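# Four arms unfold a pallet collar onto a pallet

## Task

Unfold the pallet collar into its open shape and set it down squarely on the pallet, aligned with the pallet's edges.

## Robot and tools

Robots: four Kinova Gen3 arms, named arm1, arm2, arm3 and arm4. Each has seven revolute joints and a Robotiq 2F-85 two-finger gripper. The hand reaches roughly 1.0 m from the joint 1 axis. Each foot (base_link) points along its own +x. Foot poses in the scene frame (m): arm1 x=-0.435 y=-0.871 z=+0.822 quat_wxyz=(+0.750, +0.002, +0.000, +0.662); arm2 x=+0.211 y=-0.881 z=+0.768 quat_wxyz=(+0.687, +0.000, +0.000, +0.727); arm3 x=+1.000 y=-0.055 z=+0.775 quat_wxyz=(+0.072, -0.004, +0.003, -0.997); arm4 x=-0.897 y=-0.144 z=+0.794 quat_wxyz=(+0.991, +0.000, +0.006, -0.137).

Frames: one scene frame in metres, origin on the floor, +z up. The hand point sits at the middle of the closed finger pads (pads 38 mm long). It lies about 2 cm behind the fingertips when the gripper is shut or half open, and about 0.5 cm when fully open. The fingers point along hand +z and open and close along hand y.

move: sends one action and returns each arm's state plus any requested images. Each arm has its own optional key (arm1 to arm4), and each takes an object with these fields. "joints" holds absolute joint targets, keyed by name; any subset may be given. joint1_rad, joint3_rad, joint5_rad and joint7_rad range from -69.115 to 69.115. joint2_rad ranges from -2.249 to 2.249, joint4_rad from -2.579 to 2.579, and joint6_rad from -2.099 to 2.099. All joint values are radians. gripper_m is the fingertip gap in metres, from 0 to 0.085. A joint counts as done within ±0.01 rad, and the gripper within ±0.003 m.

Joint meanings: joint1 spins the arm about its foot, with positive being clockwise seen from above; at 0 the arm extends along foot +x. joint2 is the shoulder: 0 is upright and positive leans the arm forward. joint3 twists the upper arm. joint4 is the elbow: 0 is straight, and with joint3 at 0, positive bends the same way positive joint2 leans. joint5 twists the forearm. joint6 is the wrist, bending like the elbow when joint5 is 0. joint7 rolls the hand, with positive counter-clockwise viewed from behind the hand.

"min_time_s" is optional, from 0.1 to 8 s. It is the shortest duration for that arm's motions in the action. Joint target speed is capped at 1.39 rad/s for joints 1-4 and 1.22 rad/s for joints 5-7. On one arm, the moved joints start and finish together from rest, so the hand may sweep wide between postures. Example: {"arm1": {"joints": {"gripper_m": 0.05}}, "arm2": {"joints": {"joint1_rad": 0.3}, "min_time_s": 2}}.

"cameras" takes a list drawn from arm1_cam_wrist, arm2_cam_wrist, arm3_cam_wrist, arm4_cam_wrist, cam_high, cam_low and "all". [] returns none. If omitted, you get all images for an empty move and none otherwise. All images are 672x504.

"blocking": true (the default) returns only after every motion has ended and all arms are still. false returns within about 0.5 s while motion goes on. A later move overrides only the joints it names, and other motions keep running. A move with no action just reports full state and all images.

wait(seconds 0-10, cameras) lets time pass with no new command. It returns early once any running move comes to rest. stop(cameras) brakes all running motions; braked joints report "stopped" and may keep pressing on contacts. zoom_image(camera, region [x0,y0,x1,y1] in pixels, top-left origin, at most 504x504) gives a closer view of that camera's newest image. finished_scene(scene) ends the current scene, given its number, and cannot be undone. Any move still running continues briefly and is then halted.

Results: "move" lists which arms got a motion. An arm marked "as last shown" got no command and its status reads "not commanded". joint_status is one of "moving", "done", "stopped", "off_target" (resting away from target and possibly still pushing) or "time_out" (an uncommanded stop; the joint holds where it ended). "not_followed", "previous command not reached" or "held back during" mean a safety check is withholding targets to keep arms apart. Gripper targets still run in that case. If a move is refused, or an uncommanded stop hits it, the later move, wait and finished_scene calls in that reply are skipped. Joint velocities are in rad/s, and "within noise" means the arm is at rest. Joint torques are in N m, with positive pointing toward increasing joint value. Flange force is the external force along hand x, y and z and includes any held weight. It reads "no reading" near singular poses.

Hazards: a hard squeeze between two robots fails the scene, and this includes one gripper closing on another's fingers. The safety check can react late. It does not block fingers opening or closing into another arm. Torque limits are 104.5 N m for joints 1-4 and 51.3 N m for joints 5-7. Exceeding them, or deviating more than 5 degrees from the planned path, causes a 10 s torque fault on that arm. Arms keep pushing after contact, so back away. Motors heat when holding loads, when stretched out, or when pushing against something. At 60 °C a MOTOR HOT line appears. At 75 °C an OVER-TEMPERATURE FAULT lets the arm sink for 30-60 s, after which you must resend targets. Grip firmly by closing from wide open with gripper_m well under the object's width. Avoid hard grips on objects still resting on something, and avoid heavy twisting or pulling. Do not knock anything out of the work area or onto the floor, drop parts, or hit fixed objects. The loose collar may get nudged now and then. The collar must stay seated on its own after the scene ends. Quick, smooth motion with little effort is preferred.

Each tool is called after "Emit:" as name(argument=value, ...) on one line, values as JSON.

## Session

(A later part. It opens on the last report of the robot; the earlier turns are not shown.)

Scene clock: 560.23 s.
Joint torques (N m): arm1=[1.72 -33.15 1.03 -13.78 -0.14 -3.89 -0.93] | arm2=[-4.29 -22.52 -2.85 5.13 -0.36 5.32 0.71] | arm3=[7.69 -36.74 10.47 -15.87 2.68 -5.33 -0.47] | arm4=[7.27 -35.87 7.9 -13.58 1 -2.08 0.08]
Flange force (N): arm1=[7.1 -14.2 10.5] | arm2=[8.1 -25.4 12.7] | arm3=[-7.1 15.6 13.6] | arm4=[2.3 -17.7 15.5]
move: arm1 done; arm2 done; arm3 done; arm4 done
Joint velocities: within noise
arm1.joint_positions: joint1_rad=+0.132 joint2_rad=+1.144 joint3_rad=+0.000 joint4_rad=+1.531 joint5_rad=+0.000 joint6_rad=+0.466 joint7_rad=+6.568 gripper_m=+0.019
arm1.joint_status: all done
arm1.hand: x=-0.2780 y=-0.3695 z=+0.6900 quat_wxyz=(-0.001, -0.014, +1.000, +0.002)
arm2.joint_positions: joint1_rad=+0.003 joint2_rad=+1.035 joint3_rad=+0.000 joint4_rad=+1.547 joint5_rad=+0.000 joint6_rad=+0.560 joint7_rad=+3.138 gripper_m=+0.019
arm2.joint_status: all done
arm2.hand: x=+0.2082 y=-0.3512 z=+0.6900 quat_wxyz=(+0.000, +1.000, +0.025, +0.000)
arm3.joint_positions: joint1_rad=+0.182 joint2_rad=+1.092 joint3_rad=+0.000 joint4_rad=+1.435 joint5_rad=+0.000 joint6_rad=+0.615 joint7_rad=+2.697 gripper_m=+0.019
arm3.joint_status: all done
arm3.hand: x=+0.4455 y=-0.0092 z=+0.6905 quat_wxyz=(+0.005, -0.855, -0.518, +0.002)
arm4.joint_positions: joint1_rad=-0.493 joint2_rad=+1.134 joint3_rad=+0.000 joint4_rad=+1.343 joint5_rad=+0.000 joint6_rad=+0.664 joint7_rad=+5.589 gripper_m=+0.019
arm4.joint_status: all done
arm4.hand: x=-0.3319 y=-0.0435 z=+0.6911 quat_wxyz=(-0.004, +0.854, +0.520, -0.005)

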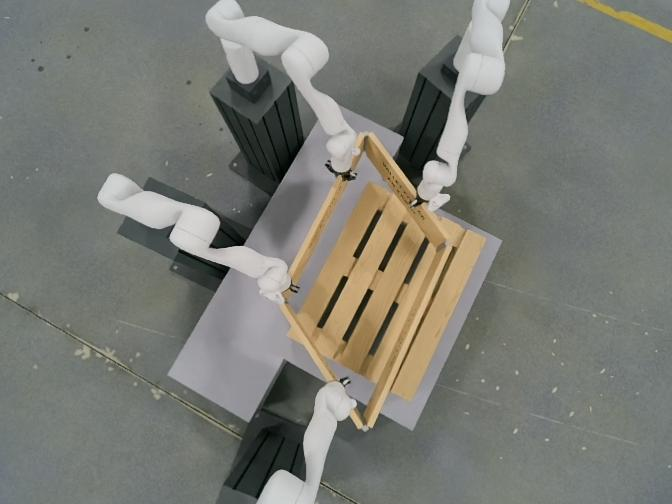

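Emit:
move(arm1={"joints": {"joint1_rad": 0.1780, "joint2_rad": 1.1904, "joint4_rad": 1.3717, "joint6_rad": 0.5795, "joint7_rad": 6.6098}, "min_time_s": 3}, arm2={"joints": {"joint1_rad": 0.0675, "joint2_rad": 1.0725, "joint4_rad": 1.4328, "joint6_rad": 0.6363, "joint7_rad": 3.1987}, "min_time_s": 3}, arm3={"joints": {"joint1_rad": 0.2691, "joint2_rad": 1.1350, "joint4_rad": 1.3097, "joint6_rad": 0.6969, "joint7_rad": 2.9525}, "min_time_s": 3}, arm4={"joints": {"joint1_rad": -0.5950, "joint2_rad": 1.1177, "joint4_rad": 1.3929, "joint6_rad": 0.6311, "joint7_rad": 5.6559}, "min_time_s": 3}, cameras=[])

Emit:
move(arm1={"joints": {"joint1_rad": 0.2184, "joint2_rad": 1.2489, "joint4_rad": 1.1904, "joint6_rad": 0.7023, "joint7_rad": 6.6457}, "min_time_s": 3}, arm2={"joints": {"joint1_rad": 0.1260, "joint2_rad": 1.1177, "joint4_rad": 1.3021, "joint6_rad": 0.7218, "joint7_rad": 3.2527}, "min_time_s": 3}, arm3={"joints": {"joint1_rad": 0.3324, "joint2_rad": 1.1963, "joint4_rad": 1.1406, "joint6_rad": 0.8048, "joint7_rad": 3.1844}, "min_time_s": 3}, arm4={"joints": {"joint1_rad": -0.6814, "joint2_rad": 1.1035, "joint4_rad": 1.4391, "joint6_rad": 0.5990, "joint7_rad": 5.7381}, "min_time_s": 3}, cameras=["cam_high", "cam_low", "arm1_cam_wrist", "arm2_cam_wrist", "arm3_cam_wrist", "arm4_cam_wrist"])

Scene clock: 572.43 s.
Joint torques (N m): arm1=[2.49 -33.01 1.75 -12.16 0.17 -2.52 -0.82] | arm2=[-3.8 -24.31 -1.95 1.59 -0.18 3.77 0.91] | arm3=[5.77 -35.92 7.81 -12.59 1.95 -2.91 -0.47] | arm4=[4.5 -32.72 4.9 -8.72 0.06 0.53 0.08]
Flange force (N): arm1=[7.3 -9.3 10.7] | arm2=[7.5 -20.0 10.3] | arm3=[-8.0 5.1 14.8] | arm4=[4.4 -7.7 16.5]
move: arm1 done; arm2 done; arm3 done; arm4 done
Joint velocities: within noise
arm1.joint_positions: joint1_rad=+0.178 joint2_rad=+1.190 joint3_rad=+0.000 joint4_rad=+1.372 joint5_rad=+0.000 joint6_rad=+0.579 joint7_rad=+6.610 gripper_m=+0.019
arm1.joint_status: all done
arm1.hand: x=-0.2436 y=-0.3405 z=+0.6901 quat_wxyz=(-0.001, -0.012, +1.000, +0.002)
arm2.joint_positions: joint1_rad=+0.068 joint2_rad=+1.072 joint3_rad=+0.000 joint4_rad=+1.433 joint5_rad=+0.000 joint6_rad=+0.636 joint7_rad=+3.199 gripper_m=+0.019
arm2.joint_status: all done
arm2.hand: x=+0.2427 y=-0.3245 z=+0.6900 quat_wxyz=(+0.000, +1.000, +0.023, +0.000)
arm3.joint_positions: joint1_rad=+0.269 joint2_rad=+1.135 joint3_rad=+0.000 joint4_rad=+1.310 joint5_rad=+0.000 joint6_rad=+0.697 joint7_rad=+2.952 gripper_m=+0.019
arm3.joint_status: all done
arm3.hand: x=+0.4233 y=+0.0421 z=+0.6905 quat_wxyz=(+0.005, -0.809, -0.588, +0.002)
arm4.joint_positions: joint1_rad=-0.595 joint2_rad=+1.118 joint3_rad=+0.000 joint4_rad=+1.393 joint5_rad=+0.000 joint6_rad=+0.631 joint7_rad=+5.656 gripper_m=+0.019
arm4.joint_status: all done
arm4.hand: x=-0.3558 y=+0.0100 z=+0.6913 quat_wxyz=(-0.004, +0.807, +0.591, -0.005)

Scene clock: 575.73 s.
Joint torques (N m): arm1=[2.01 -34.74 1.06 -13.41 -0.09 -2.83 -0.88] | arm2=[-2.94 -26.19 -1.11 1.33 -0.04 4.29 0.91] | arm3=[6.52 -38.96 8.19 -16 2.51 -4.54 -0.33] | arm4=[5.2 -32.78 5.63 -9.44 0.25 -0.02 0.15]
Flange force (N): arm1=[6.6 -9.8 10.1] | arm2=[7.3 -23.2 12.4] | arm3=[-10.3 7.8 13.9] | arm4=[5.4 -10.0 16.4]
move: arm1 done; arm2 done; arm3 done; arm4 done
Joint velocities: within noise
arm1.joint_positions: joint1_rad=+0.218 joint2_rad=+1.249 joint3_rad=+0.000 joint4_rad=+1.190 joint5_rad=+0.000 joint6_rad=+0.702 joint7_rad=+6.646 gripper_m=+0.019
arm1.joint_status: all done
arm1.hand: x=-0.2091 y=-0.3116 z=+0.6901 quat_wxyz=(-0.001, -0.010, +1.000, +0.002)
arm2.joint_positions: joint1_rad=+0.126 joint2_rad=+1.118 joint3_rad=+0.000 joint4_rad=+1.302 joint5_rad=+0.000 joint6_rad=+0.722 joint7_rad=+3.253 gripper_m=+0.019
arm2.joint_status: all done
arm2.hand: x=+0.2772 y=-0.2977 z=+0.6899 quat_wxyz=(+0.000, +1.000, +0.021, +0.000)
arm3.joint_positions: joint1_rad=+0.332 joint2_rad=+1.196 joint3_rad=+0.000 joint4_rad=+1.141 joint5_rad=+0.000 joint6_rad=+0.805 joint7_rad=+3.184 gripper_m=+0.019
arm3.joint_status: all done
arm3.hand: x=+0.3963 y=+0.0848 z=+0.6903 quat_wxyz=(+0.005, -0.756, -0.654, +0.001)
arm4.joint_positions: joint1_rad=-0.681 joint2_rad=+1.103 joint3_rad=+0.000 joint4_rad=+1.439 joint5_rad=+0.000 joint6_rad=+0.599 joint7_rad=+5.738 gripper_m=+0.019
arm4.joint_status: all done
arm4.hand: x=-0.3811 y=+0.0520 z=+0.6912 quat_wxyz=(-0.005, +0.754, +0.656, -0.004)
pictures: arm1_cam_wrist, arm2_cam_wrist, arm3_cam_wrist, arm4_cam_wrist, cam_high, cam_low
arm1_cam_wrist: T_world_to_cam=[[-0.03215, 0.99882, 0.03641, 0.27406], [0.99926, 0.03135, 0.02236, 0.25612], [0.0212, 0.0371, -0.99909, 0.85462]] pos_world=[-0.26523, -0.31347, 0.83814]
arm2_cam_wrist: T_world_to_cam=[[0.04747, -0.99887, -0.00159, -0.3107], [-0.99887, -0.04748, 0.00287, 0.31562], [-0.00294, 0.00145, -0.99999, 0.83538]] pos_world=[0.33247, -0.29658, 0.83398]
arm3_cam_wrist: T_world_to_cam=[[0.99099, -0.13363, -0.00921, -0.3758], [-0.13355, -0.991, 0.00866, 0.18358], [-0.01029, -0.00736, -0.99992, 0.8425]] pos_world=[0.40559, 0.13791, 0.83739]
arm4_cam_wrist: T_world_to_cam=[[0.99099, -0.13373, -0.00707, 0.38776], [-0.13374, -0.99101, -0.00109, 0.05198], [-0.00686, 0.00203, -0.99997, 0.8373]] pos_world=[-0.37157, 0.10166, 0.84007]

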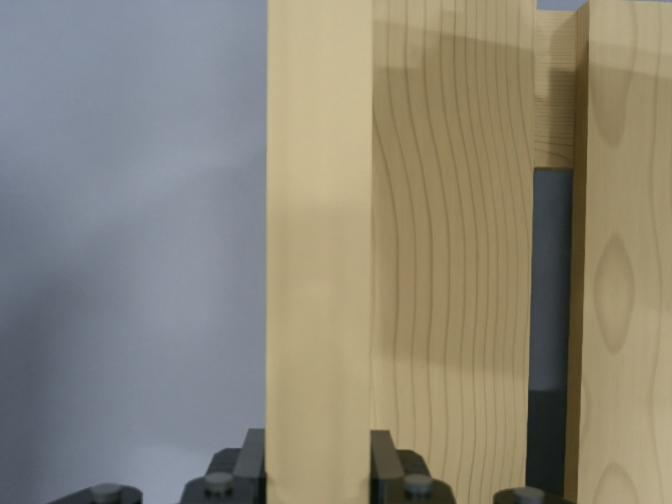

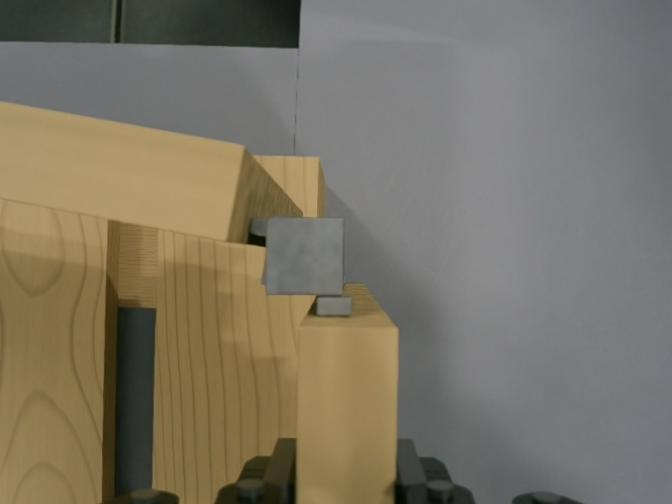

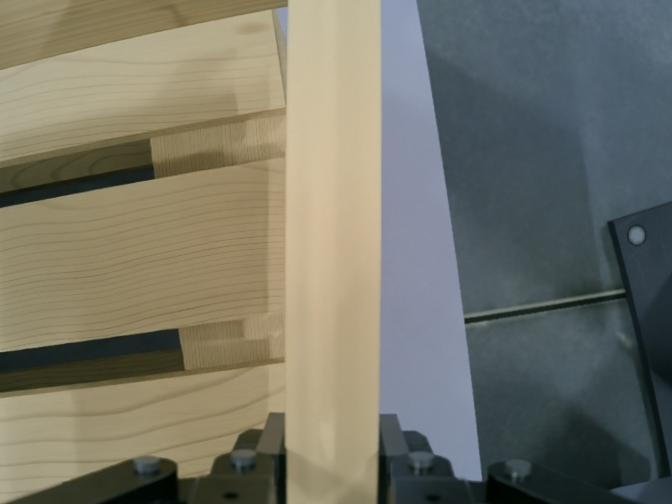

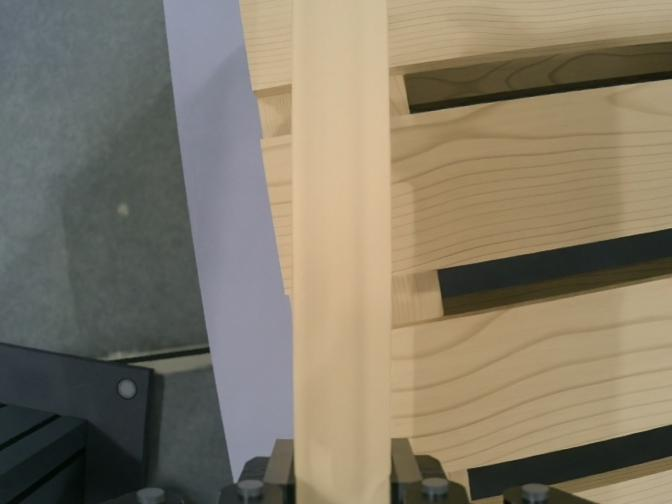

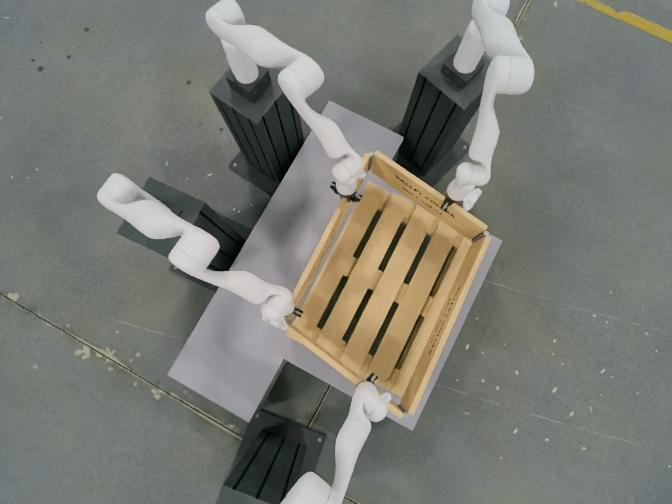

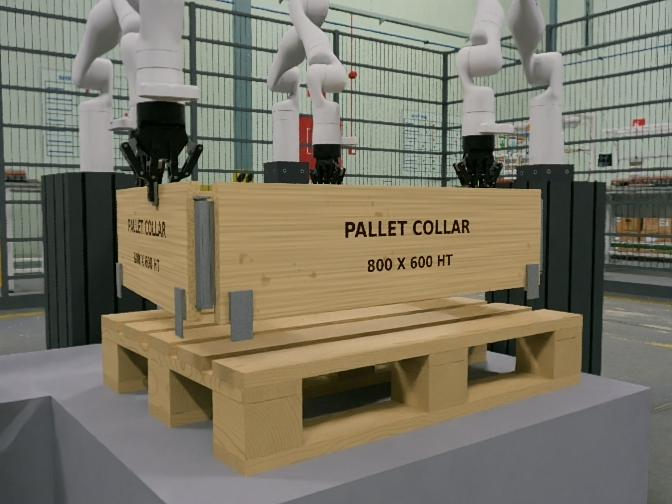

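Emit:
move(arm1={"joints": {"joint1_rad": 0.2538, "joint2_rad": 1.3241, "joint4_rad": 0.9762, "joint6_rad": 0.8413, "joint7_rad": 6.6766}, "min_time_s": 3}, arm2={"joints": {"joint1_rad": 0.1788, "joint2_rad": 1.1729, "joint4_rad": 1.1506, "joint6_rad": 0.8181, "joint7_rad": 3.3010}, "min_time_s": 3}, arm3={"joints": {"joint1_rad": 0.3725, "joint2_rad": 1.2723, "joint4_rad": 0.9397, "joint6_rad": 0.9296, "joint7_rad": 3.3931}, "min_time_s": 3}, arm4={"joints": {"joint1_rad": -0.7547, "joint2_rad": 1.0882, "joint4_rad": 1.4890, "joint6_rad": 0.5644, "joint7_rad": 5.8334}, "min_time_s": 3}, cameras=["cam_high", "cam_low", "arm1_cam_wrist", "arm2_cam_wrist", "arm3_cam_wrist", "arm4_cam_wrist"])

Scene clock: 581.47 s.
Joint torques (N m): arm1=[1.93 -36.55 0.93 -14.4 -0.16 -3.02 -0.9] | arm2=[-2.33 -27.14 -0.48 0.61 -0.04 4.65 0.78] | arm3=[6.54 -42.69 7.57 -19.32 2.62 -6.08 -0.23] | arm4=[5.99 -32.96 6.82 -10.18 0.66 -0.57 0.28]
Flange force (N): arm1=[6.5 -9.8 10.0] | arm2=[7.7 -24.3 12.3] | arm3=[-12.8 10.2 14.1] | arm4=[7.2 -12.2 16.5]
move: arm1 done; arm2 done; arm3 done; arm4 done
Joint velocities: within noise
arm1.joint_positions: joint1_rad=+0.254 joint2_rad=+1.324 joint3_rad=+0.000 joint4_rad=+0.976 joint5_rad=+0.000 joint6_rad=+0.841 joint7_rad=+6.677 gripper_m=+0.019
arm1.joint_status: all done
arm1.hand: x=-0.1746 y=-0.2826 z=+0.6901 quat_wxyz=(-0.001, -0.007, +1.000, +0.002)
arm2.joint_positions: joint1_rad=+0.179 joint2_rad=+1.173 joint3_rad=+0.000 joint4_rad=+1.151 joint5_rad=+0.000 joint6_rad=+0.818 joint7_rad=+3.301 gripper_m=+0.019
arm2.joint_status: all done
arm2.hand: x=+0.3117 y=-0.2710 z=+0.6899 quat_wxyz=(+0.000, +1.000, +0.018, +0.000)
arm3.joint_positions: joint1_rad=+0.372 joint2_rad=+1.272 joint3_rad=+0.000 joint4_rad=+0.940 joint5_rad=+0.000 joint6_rad=+0.930 joint7_rad=+3.393 gripper_m=+0.019
arm3.joint_status: all done
arm3.hand: x=+0.3674 y=+0.1169 z=+0.6905 quat_wxyz=(+0.005, -0.699, -0.715, +0.001)
arm4.joint_positions: joint1_rad=-0.755 joint2_rad=+1.088 joint3_rad=+0.000 joint4_rad=+1.489 joint5_rad=+0.000 joint6_rad=+0.564 joint7_rad=+5.833 gripper_m=+0.019
arm4.joint_status: all done
arm4.hand: x=-0.4074 y=+0.0838 z=+0.6913 quat_wxyz=(-0.005, +0.696, +0.718, -0.004)
pictures: arm1_cam_wrist, arm2_cam_wrist, arm3_cam_wrist, arm4_cam_wrist, cam_high, cam_low
arm1_cam_wrist: T_world_to_cam=[[-0.02765, 0.99896, 0.03638, 0.2471], [0.99939, 0.02685, 0.02234, 0.2195], [0.02134, 0.03698, -0.99909, 0.85291]] pos_world=[-0.23073, -0.28427, 0.83824]
arm2_cam_wrist: T_world_to_cam=[[0.04297, -0.99908, -0.00161, -0.28425], [-0.99907, -0.04298, 0.00284, 0.35265], [-0.0029, 0.00149, -0.99999, 0.83534]] pos_world=[0.36696, -0.27008, 0.83388]
arm3_cam_wrist: T_world_to_cam=[[0.99936, 0.03469, -0.00836, -0.36616], [0.03475, -0.99937, 0.00724, 0.15169], [-0.00811, -0.00753, -0.99994, 0.84179]] pos_world=[0.36748, 0.17063, 0.83758]
arm4_cam_wrist: T_world_to_cam=[[0.99938, 0.03455, -0.00687, 0.40734], [0.03453, -0.9994, -0.00331, 0.15084], [-0.00698, 0.00307, -0.99997, 0.83698]] pos_world=[-0.40645, 0.13411, 0.84026]

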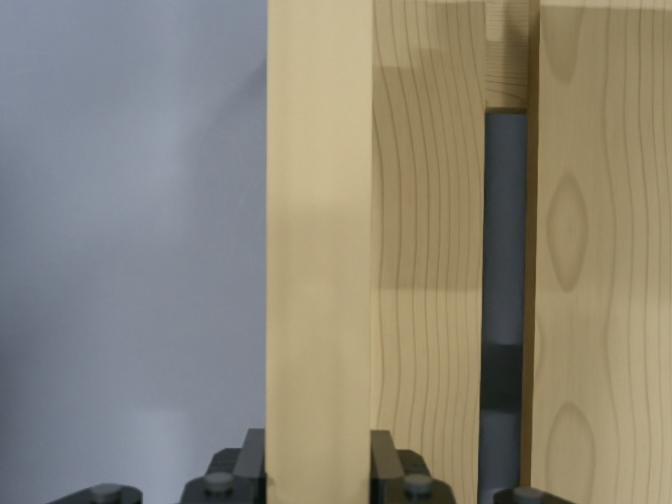

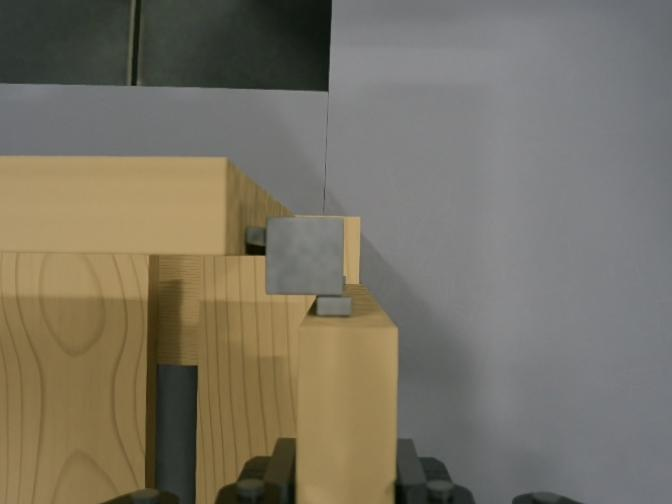

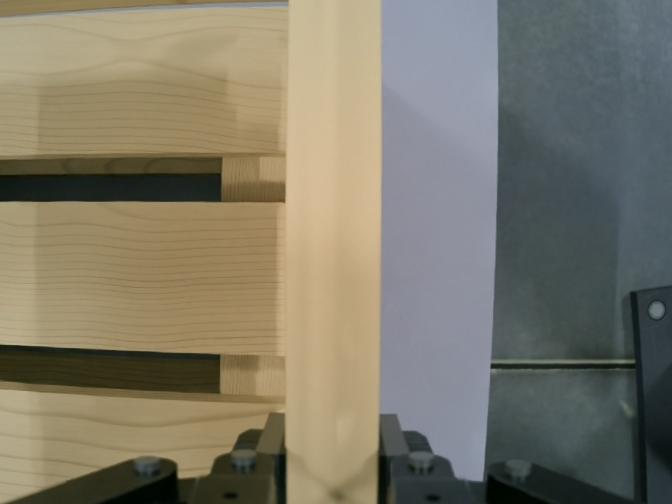

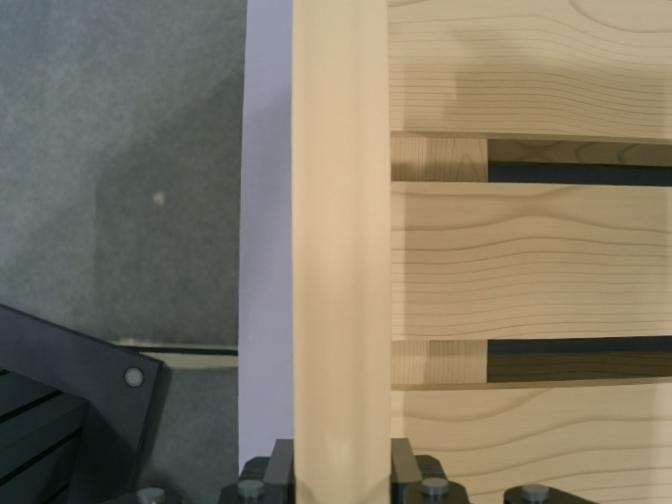

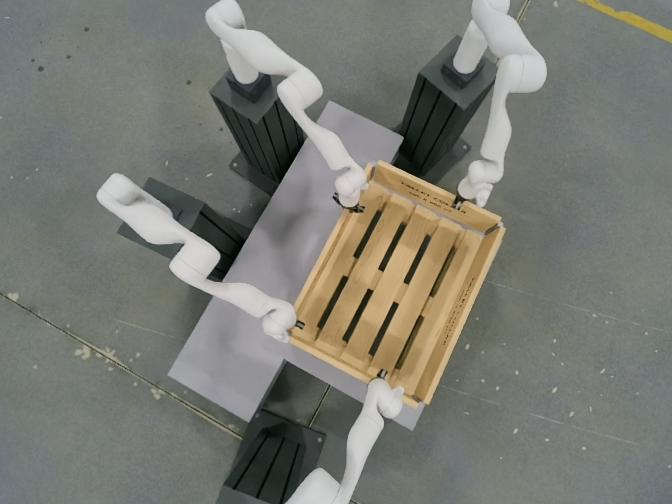

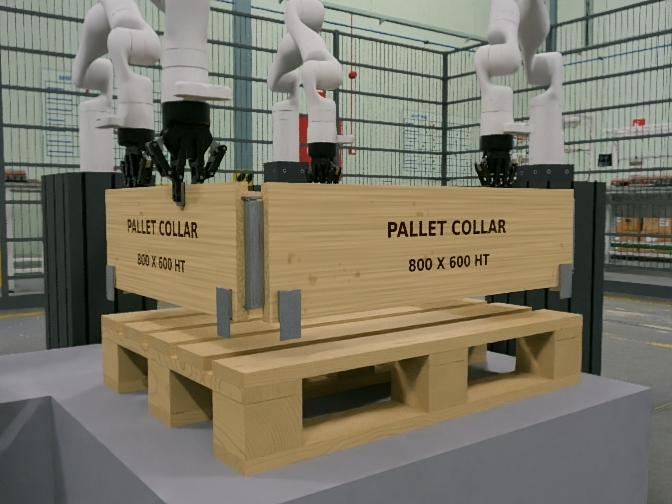

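Emit:
zoom_image(camera="arm2_cam_wrist", region=[200, 130, 420, 350])

Emit:
zoom_image(camera="cam_low", region=[90, 240, 330, 480])

Emit:
zoom_image(camera="cam_low", region=[430, 200, 640, 410])

Emit:
zoom_image(camera="cam_high", region=[270, 270, 450, 430])

Emit:
zoom_image(camera="cam_high", region=[340, 140, 520, 300])

Scaled by 2.291.

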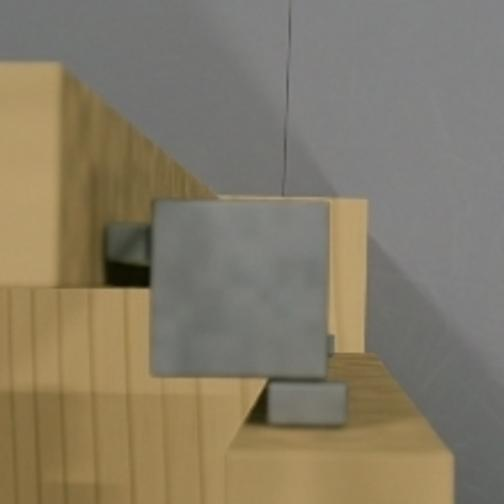

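Scaled by 2.100 from the camera's image (finer frame: 960x720).

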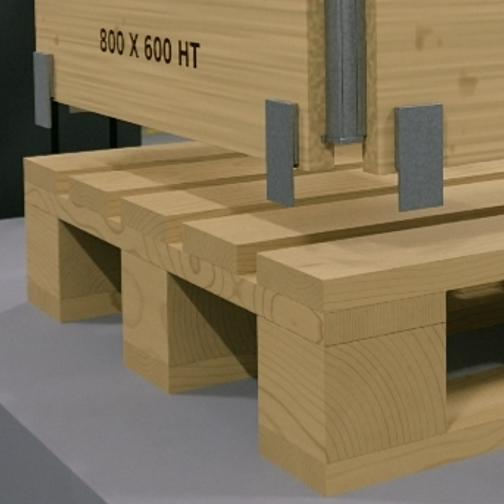

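Scaled by 2.400 from the camera's image (finer frame: 960x720).

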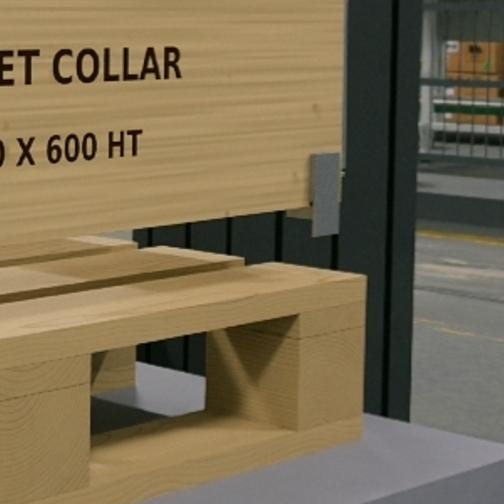

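Scaled by 2.800 from the camera's image (finer frame: 960x720).

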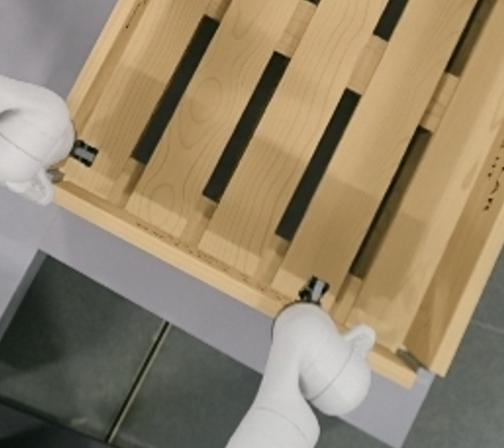

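Scaled by 2.800 from the camera's image (finer frame: 960x720).

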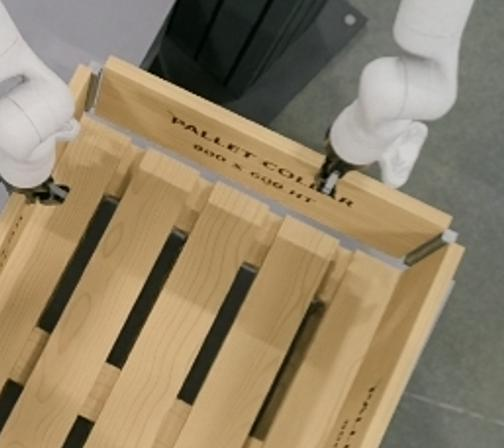

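Emit:
zoom_image(camera="arm3_cam_wrist", region=[0, 0, 300, 60])

Emit:
zoom_image(camera="arm3_cam_wrist", region=[0, 140, 300, 420])

Emit:
zoom_image(camera="arm4_cam_wrist", region=[372, 100, 672, 400])

Emit:
zoom_image(camera="arm1_cam_wrist", region=[360, 0, 672, 120])

Scaled by 1.680.

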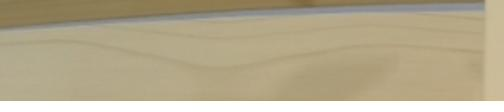

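Scaled by 1.680.

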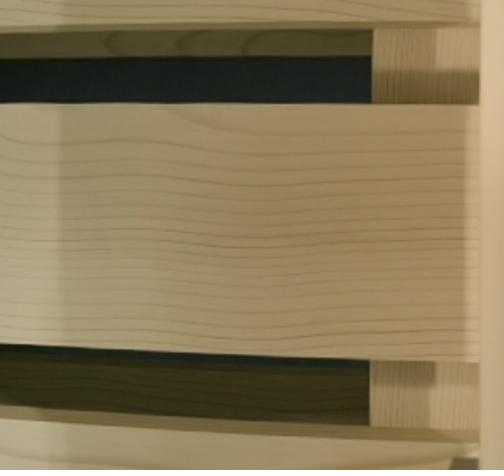

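Scaled by 1.680.

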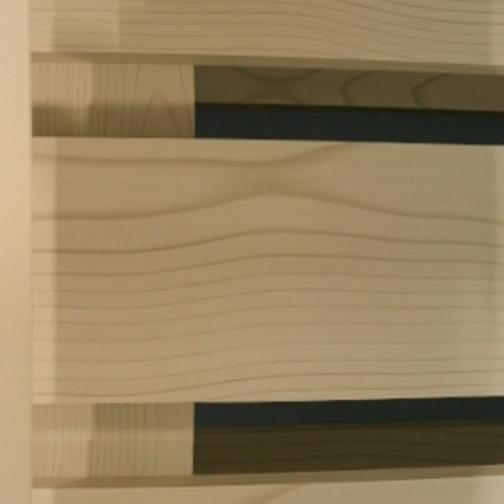

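Scaled by 1.615.

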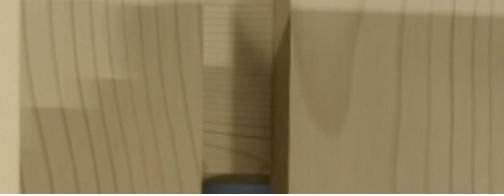

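Emit:
move(arm1={"joints": {"joint1_rad": 0.2544, "joint2_rad": 1.4024, "joint4_rad": 0.9099, "joint6_rad": 0.8293, "joint7_rad": 6.6697}, "min_time_s": 3}, arm2={"joints": {"joint1_rad": 0.1818, "joint2_rad": 1.2381, "joint4_rad": 1.1268, "joint6_rad": 0.7767, "joint7_rad": 3.2965}, "min_time_s": 3}, arm3={"joints": {"joint1_rad": 0.3733, "joint2_rad": 1.3235, "joint4_rad": 0.9463, "joint6_rad": 0.8718, "joint7_rad": 3.3864}, "min_time_s": 3}, arm4={"joints": {"joint1_rad": -0.7608, "joint2_rad": 1.1681, "joint4_rad": 1.4377, "joint6_rad": 0.5358, "joint7_rad": 5.8198}, "min_time_s": 3}, cameras=["cam_high", "cam_low", "arm1_cam_wrist", "arm2_cam_wrist", "arm3_cam_wrist", "arm4_cam_wrist"])

Emit:
zoom_image(camera="arm2_cam_wrist", region=[200, 130, 420, 350])

Emit:
zoom_image(camera="cam_low", region=[90, 270, 330, 400])

Emit:
zoom_image(camera="cam_low", region=[480, 240, 640, 360])

Emit:
zoom_image(camera="cam_high", region=[260, 260, 450, 430])

Emit:
zoom_image(camera="cam_high", region=[340, 140, 520, 300])

Scene clock: 648.30 s.
Joint torques (N m): arm1=[2.86 -35.89 1.64 -12.97 0.19 -2.16 -0.81] | arm2=[-2.73 -27.58 -0.65 -0.34 -0.01 3.84 0.8] | arm3=[5.7 -41.29 6.98 -16.7 2.18 -4.62 -0.27] | arm4=[4.24 -32.9 4.75 -8.47 0.03 0.22 0.2]
Flange force (N): arm1=[7.0 -7.4 9.7] | arm2=[7.5 -21.0 12.2] | arm3=[-10.2 6.2 14.3] | arm4=[4.9 -8.5 16.8]
move: arm1 done; arm2 done; arm3 done; arm4 done
MOTOR HOT: the motor of arm4's joint2_rad reports 62 °C; the controller stops that arm at 75 °C. To cool a motor, set the load down, stop pushing, or move to a pose that needs little force.
Joint velocities: within noise
arm1.joint_positions: joint1_rad=+0.254 joint2_rad=+1.402 joint3_rad=+0.000 joint4_rad=+0.910 joint5_rad=+0.000 joint6_rad=+0.829 joint7_rad=+6.670 gripper_m=+0.019
arm1.joint_status: all done
arm1.hand: x=-0.1728 y=-0.2787 z=+0.6551 quat_wxyz=(-0.001, -0.004, +1.000, +0.002)
arm2.joint_positions: joint1_rad=+0.182 joint2_rad=+1.238 joint3_rad=+0.000 joint4_rad=+1.127 joint5_rad=+0.000 joint6_rad=+0.777 joint7_rad=+3.296 gripper_m=+0.019
arm2.joint_status: all done
arm2.hand: x=+0.3136 y=-0.2705 z=+0.6549 quat_wxyz=(+0.000, +1.000, +0.015, +0.000)
arm3.joint_positions: joint1_rad=+0.373 joint2_rad=+1.323 joint3_rad=+0.000 joint4_rad=+0.946 joint5_rad=+0.000 joint6_rad=+0.872 joint7_rad=+3.386 gripper_m=+0.019
arm3.joint_status: all done
arm3.hand: x=+0.3725 y=+0.1165 z=+0.6555 quat_wxyz=(+0.005, -0.701, -0.713, +0.001)
arm4.joint_positions: joint1_rad=-0.761 joint2_rad=+1.168 joint3_rad=+0.000 joint4_rad=+1.438 joint5_rad=+0.000 joint6_rad=+0.536 joint7_rad=+5.820 gripper_m=+0.019
arm4.joint_status: all done
arm4.hand: x=-0.4033 y=+0.0900 z=+0.6562 quat_wxyz=(-0.005, +0.699, +0.715, -0.004)
pictures: arm1_cam_wrist, arm2_cam_wrist, arm3_cam_wrist, arm4_cam_wrist, cam_high, cam_low
arm1_cam_wrist: T_world_to_cam=[[-0.02015, 0.99913, 0.03641, 0.24576], [0.99956, 0.01935, 0.02232, 0.21632], [0.0216, 0.03685, -0.99909, 0.81776]] pos_world=[-0.22893, -0.27987, 0.80324]
arm2_cam_wrist: T_world_to_cam=[[0.03547, -0.99937, -0.00165, -0.28167], [-0.99937, -0.03548, 0.00286, 0.35676], [-0.00291, 0.00155, -0.99999, 0.80046]] pos_world=[0.36885, -0.27007, 0.79898]
arm3_cam_wrist: T_world_to_cam=[[0.9996, 0.02709, -0.00847, -0.37073], [0.02715, -0.99961, 0.00709, 0.15424], [-0.00828, -0.00732, -0.99994, 0.80687]] pos_world=[0.37307, 0.17013, 0.80258]
arm4_cam_wrist: T_world_to_cam=[[0.99961, 0.02695, -0.00691, 0.40363], [0.02693, -0.99963, -0.00327, 0.15371], [-0.00699, 0.00308, -0.99997, 0.80189]] pos_world=[-0.402, 0.1403, 0.80516]

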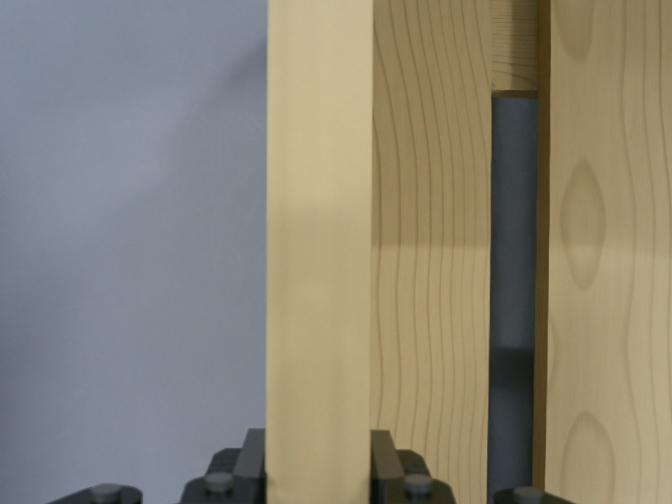

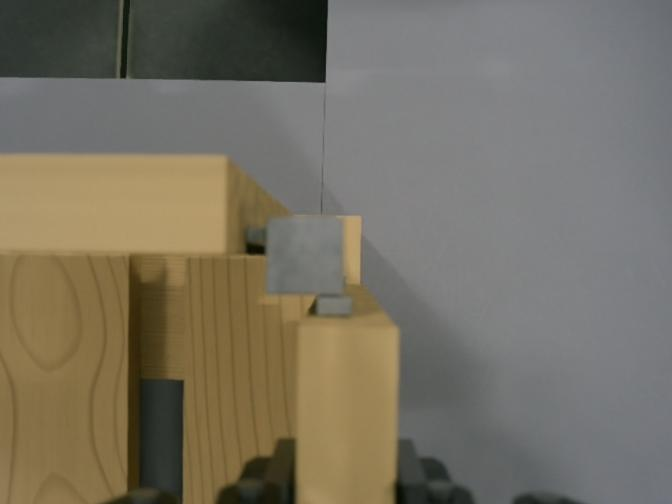

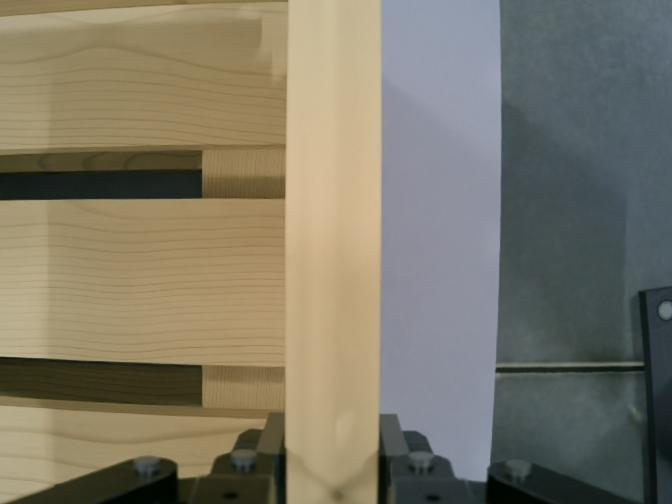

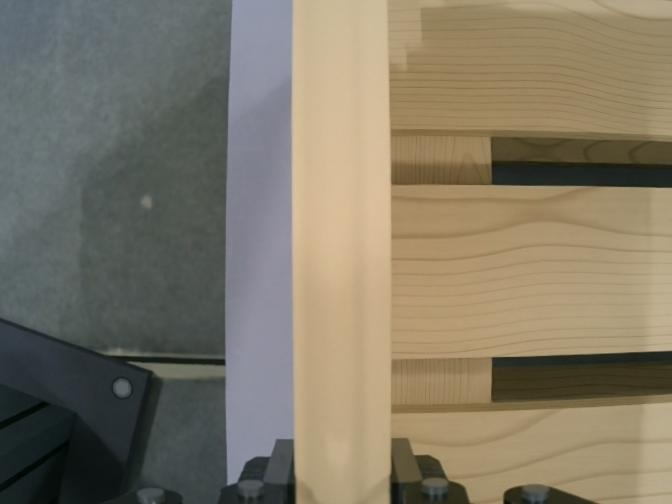

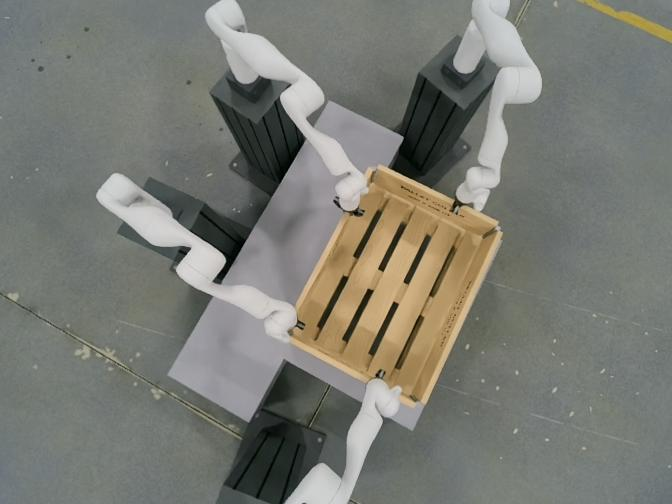

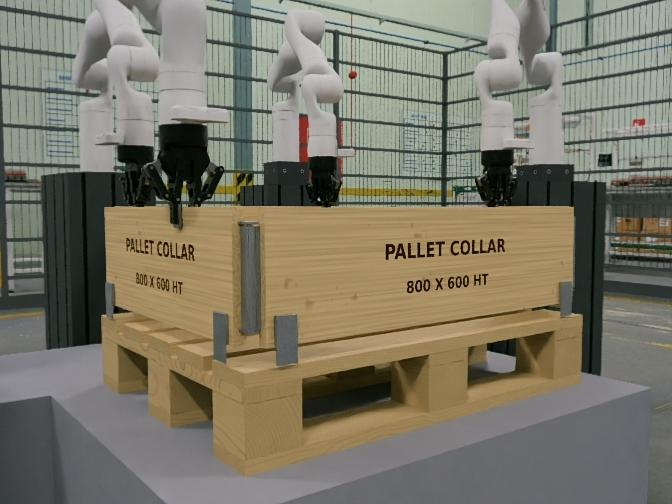

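Scaled by 2.291.

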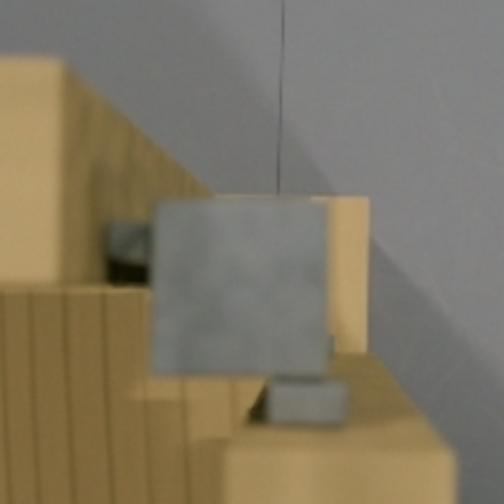

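Scaled by 2.100 from the camera's image (finer frame: 960x720).

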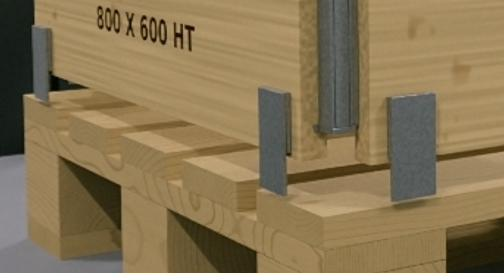

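Scaled by 3.150 from the camera's image (finer frame: 960x720).

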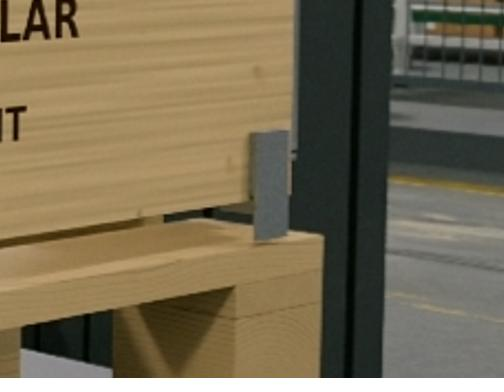

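Scaled by 2.653 from the camera's image (finer frame: 960x720).

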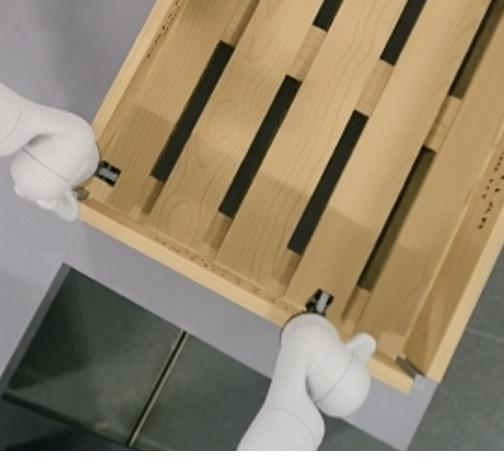

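Scaled by 2.800 from the camera's image (finer frame: 960x720).

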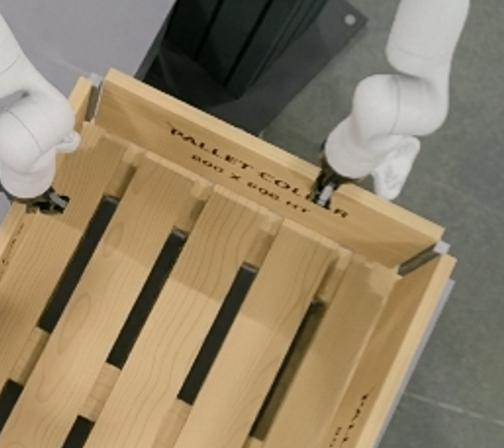

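Emit:
zoom_image(camera="cam_low", region=[200, 300, 320, 400])

Emit:
zoom_image(camera="cam_low", region=[540, 270, 600, 330])

Emit:
zoom_image(camera="cam_low", region=[90, 270, 150, 330])

Scaled by 4.200 from the camera's image (finer frame: 960x720).

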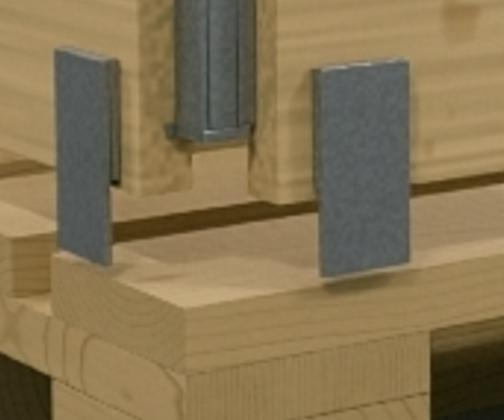

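Scaled by 8.400 from the camera's image (finer frame: 960x720).

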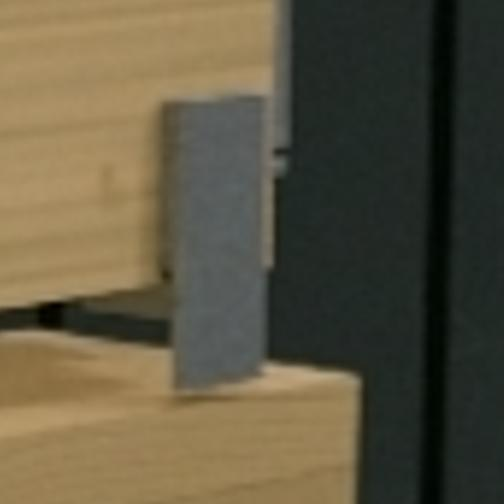

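Scaled by 8.400 from the camera's image (finer frame: 960x720).

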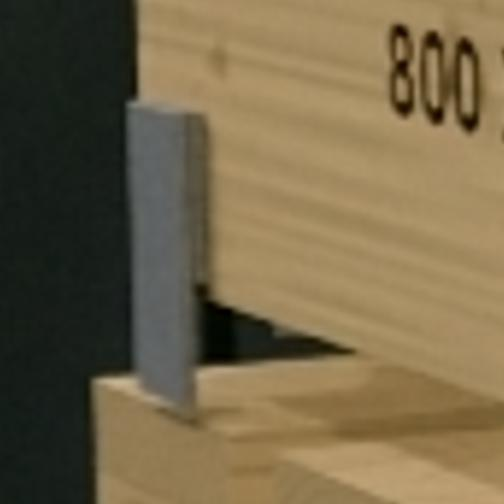

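Emit:
move(arm1={"joints": {"joint2_rad": 1.4229, "joint4_rad": 0.8959, "joint6_rad": 0.8229}, "min_time_s": 1.2}, arm2={"joints": {"joint2_rad": 1.2570, "joint4_rad": 1.1191, "joint6_rad": 0.7655}, "min_time_s": 1.2}, arm3={"joints": {"joint2_rad": 1.3425, "joint4_rad": 0.9366, "joint6_rad": 0.8626}, "min_time_s": 1.2}, arm4={"joints": {"joint2_rad": 1.1888, "joint4_rad": 1.4293, "joint6_rad": 0.5236}, "min_time_s": 1.2}, cameras=["cam_low", "cam_high", "arm2_cam_wrist"])

Emit:
zoom_image(camera="cam_low", region=[200, 300, 320, 400])

Emit:
zoom_image(camera="cam_low", region=[540, 270, 600, 330])

Emit:
zoom_image(camera="cam_low", region=[90, 270, 150, 330])

Scene clock: 665.30 s.
Joint torques (N m): arm1=[3.12 -35.51 1.85 -12.09 0.28 -1.47 -0.82] | arm2=[-2.31 -27.78 -0.12 0.09 0.22 4.1 0.93] | arm3=[6.69 -40.58 7.67 -16.36 2.41 -4.63 -0.37] | arm4=[4.82 -31.85 5.5 -7.67 0.19 0.44 0.23]
Flange force (N): arm1=[6.8 -5.9 10.3] | arm2=[6.9 -22.3 13.5] | arm3=[-11.5 5.9 13.0] | arm4=[6.2 -8.3 15.2]
move: arm1 done; arm2 done; arm3 done; arm4 done
MOTOR HOT: still on. The motor of arm4's joint2_rad reports 61 °C.
Joint velocities: within noise
arm1.joint_positions: joint1_rad=+0.254 joint2_rad=+1.423 joint3_rad=+0.000 joint4_rad=+0.896 joint5_rad=+0.000 joint6_rad=+0.823 joint7_rad=+6.670 gripper_m=+0.019
arm1.joint_status: all done
arm1.hand: x=-0.1728 y=-0.2787 z=+0.6451 quat_wxyz=(-0.001, -0.004, +1.000, +0.002)
arm2.joint_positions: joint1_rad=+0.182 joint2_rad=+1.257 joint3_rad=+0.000 joint4_rad=+1.119 joint5_rad=+0.000 joint6_rad=+0.766 joint7_rad=+3.296 gripper_m=+0.019
arm2.joint_status: all done
arm2.hand: x=+0.3136 y=-0.2705 z=+0.6449 quat_wxyz=(+0.000, +1.000, +0.015, +0.000)
arm3.joint_positions: joint1_rad=+0.373 joint2_rad=+1.343 joint3_rad=+0.000 joint4_rad=+0.937 joint5_rad=+0.000 joint6_rad=+0.863 joint7_rad=+3.386 gripper_m=+0.019
arm3.joint_status: all done
arm3.hand: x=+0.3725 y=+0.1165 z=+0.6455 quat_wxyz=(+0.005, -0.701, -0.713, +0.001)
arm4.joint_positions: joint1_rad=-0.761 joint2_rad=+1.189 joint3_rad=+0.000 joint4_rad=+1.429 joint5_rad=+0.000 joint6_rad=+0.524 joint7_rad=+5.820 gripper_m=+0.019
arm4.joint_status: all done
arm4.hand: x=-0.4035 y=+0.0901 z=+0.6462 quat_wxyz=(-0.005, +0.699, +0.715, -0.004)
pictures: arm2_cam_wrist, cam_high, cam_low
arm2_cam_wrist: T_world_to_cam=[[0.03547, -0.99937, -0.00155, -0.28176], [-0.99937, -0.03548, 0.00286, 0.35678], [-0.00291, 0.00145, -0.99999, 0.79044]] pos_world=[0.36885, -0.27007, 0.78898]

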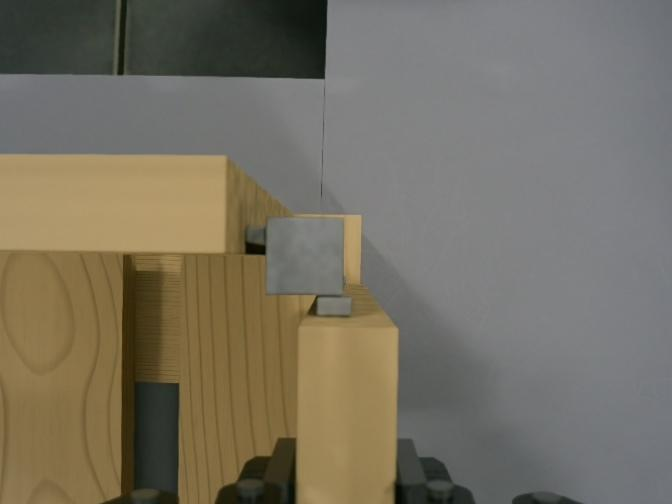

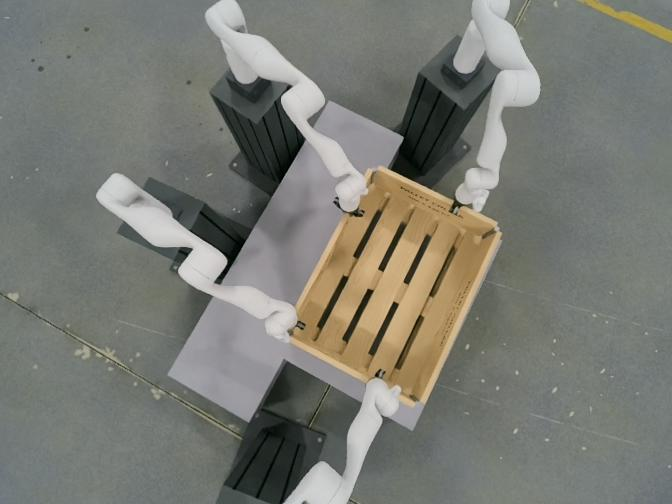

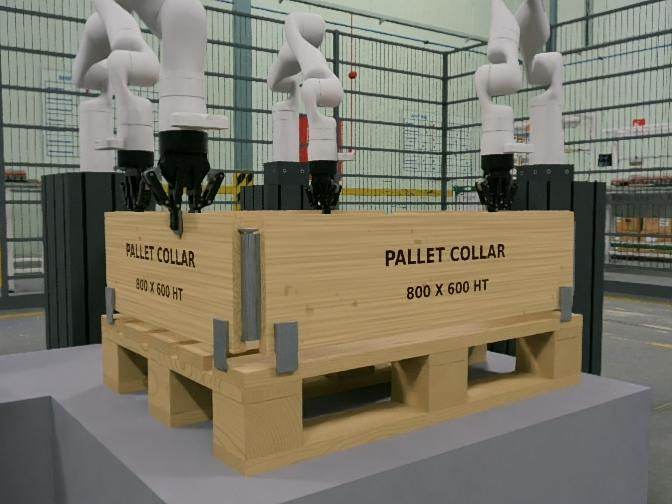

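Scaled by 4.200 from the camera's image (finer frame: 960x720).

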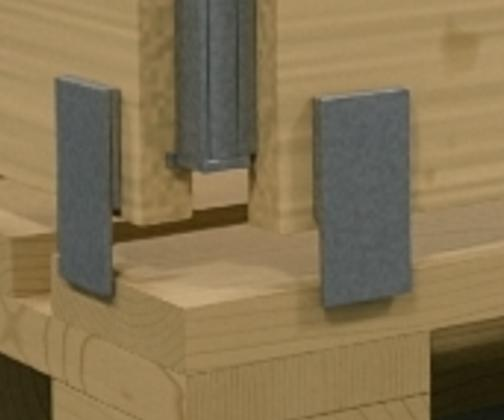

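Scaled by 8.400 from the camera's image (finer frame: 960x720).

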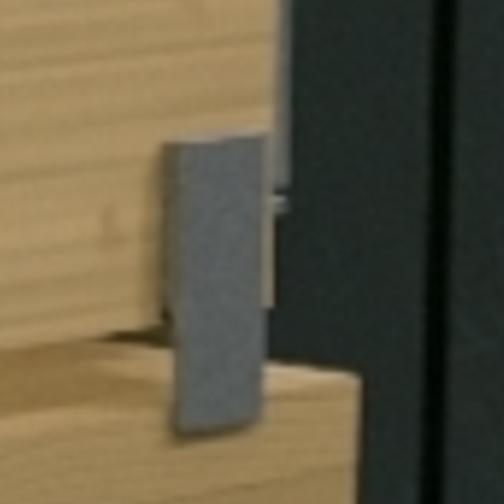

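Scaled by 8.400 from the camera's image (finer frame: 960x720).

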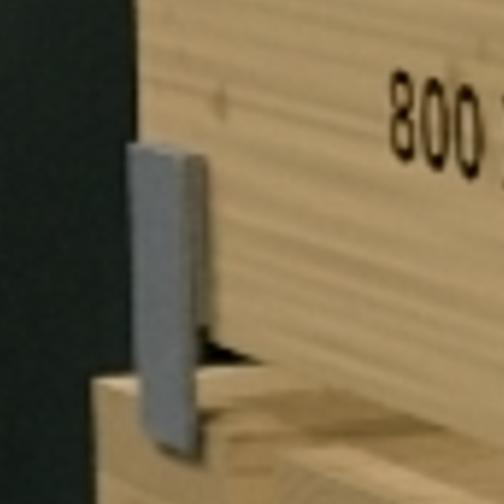

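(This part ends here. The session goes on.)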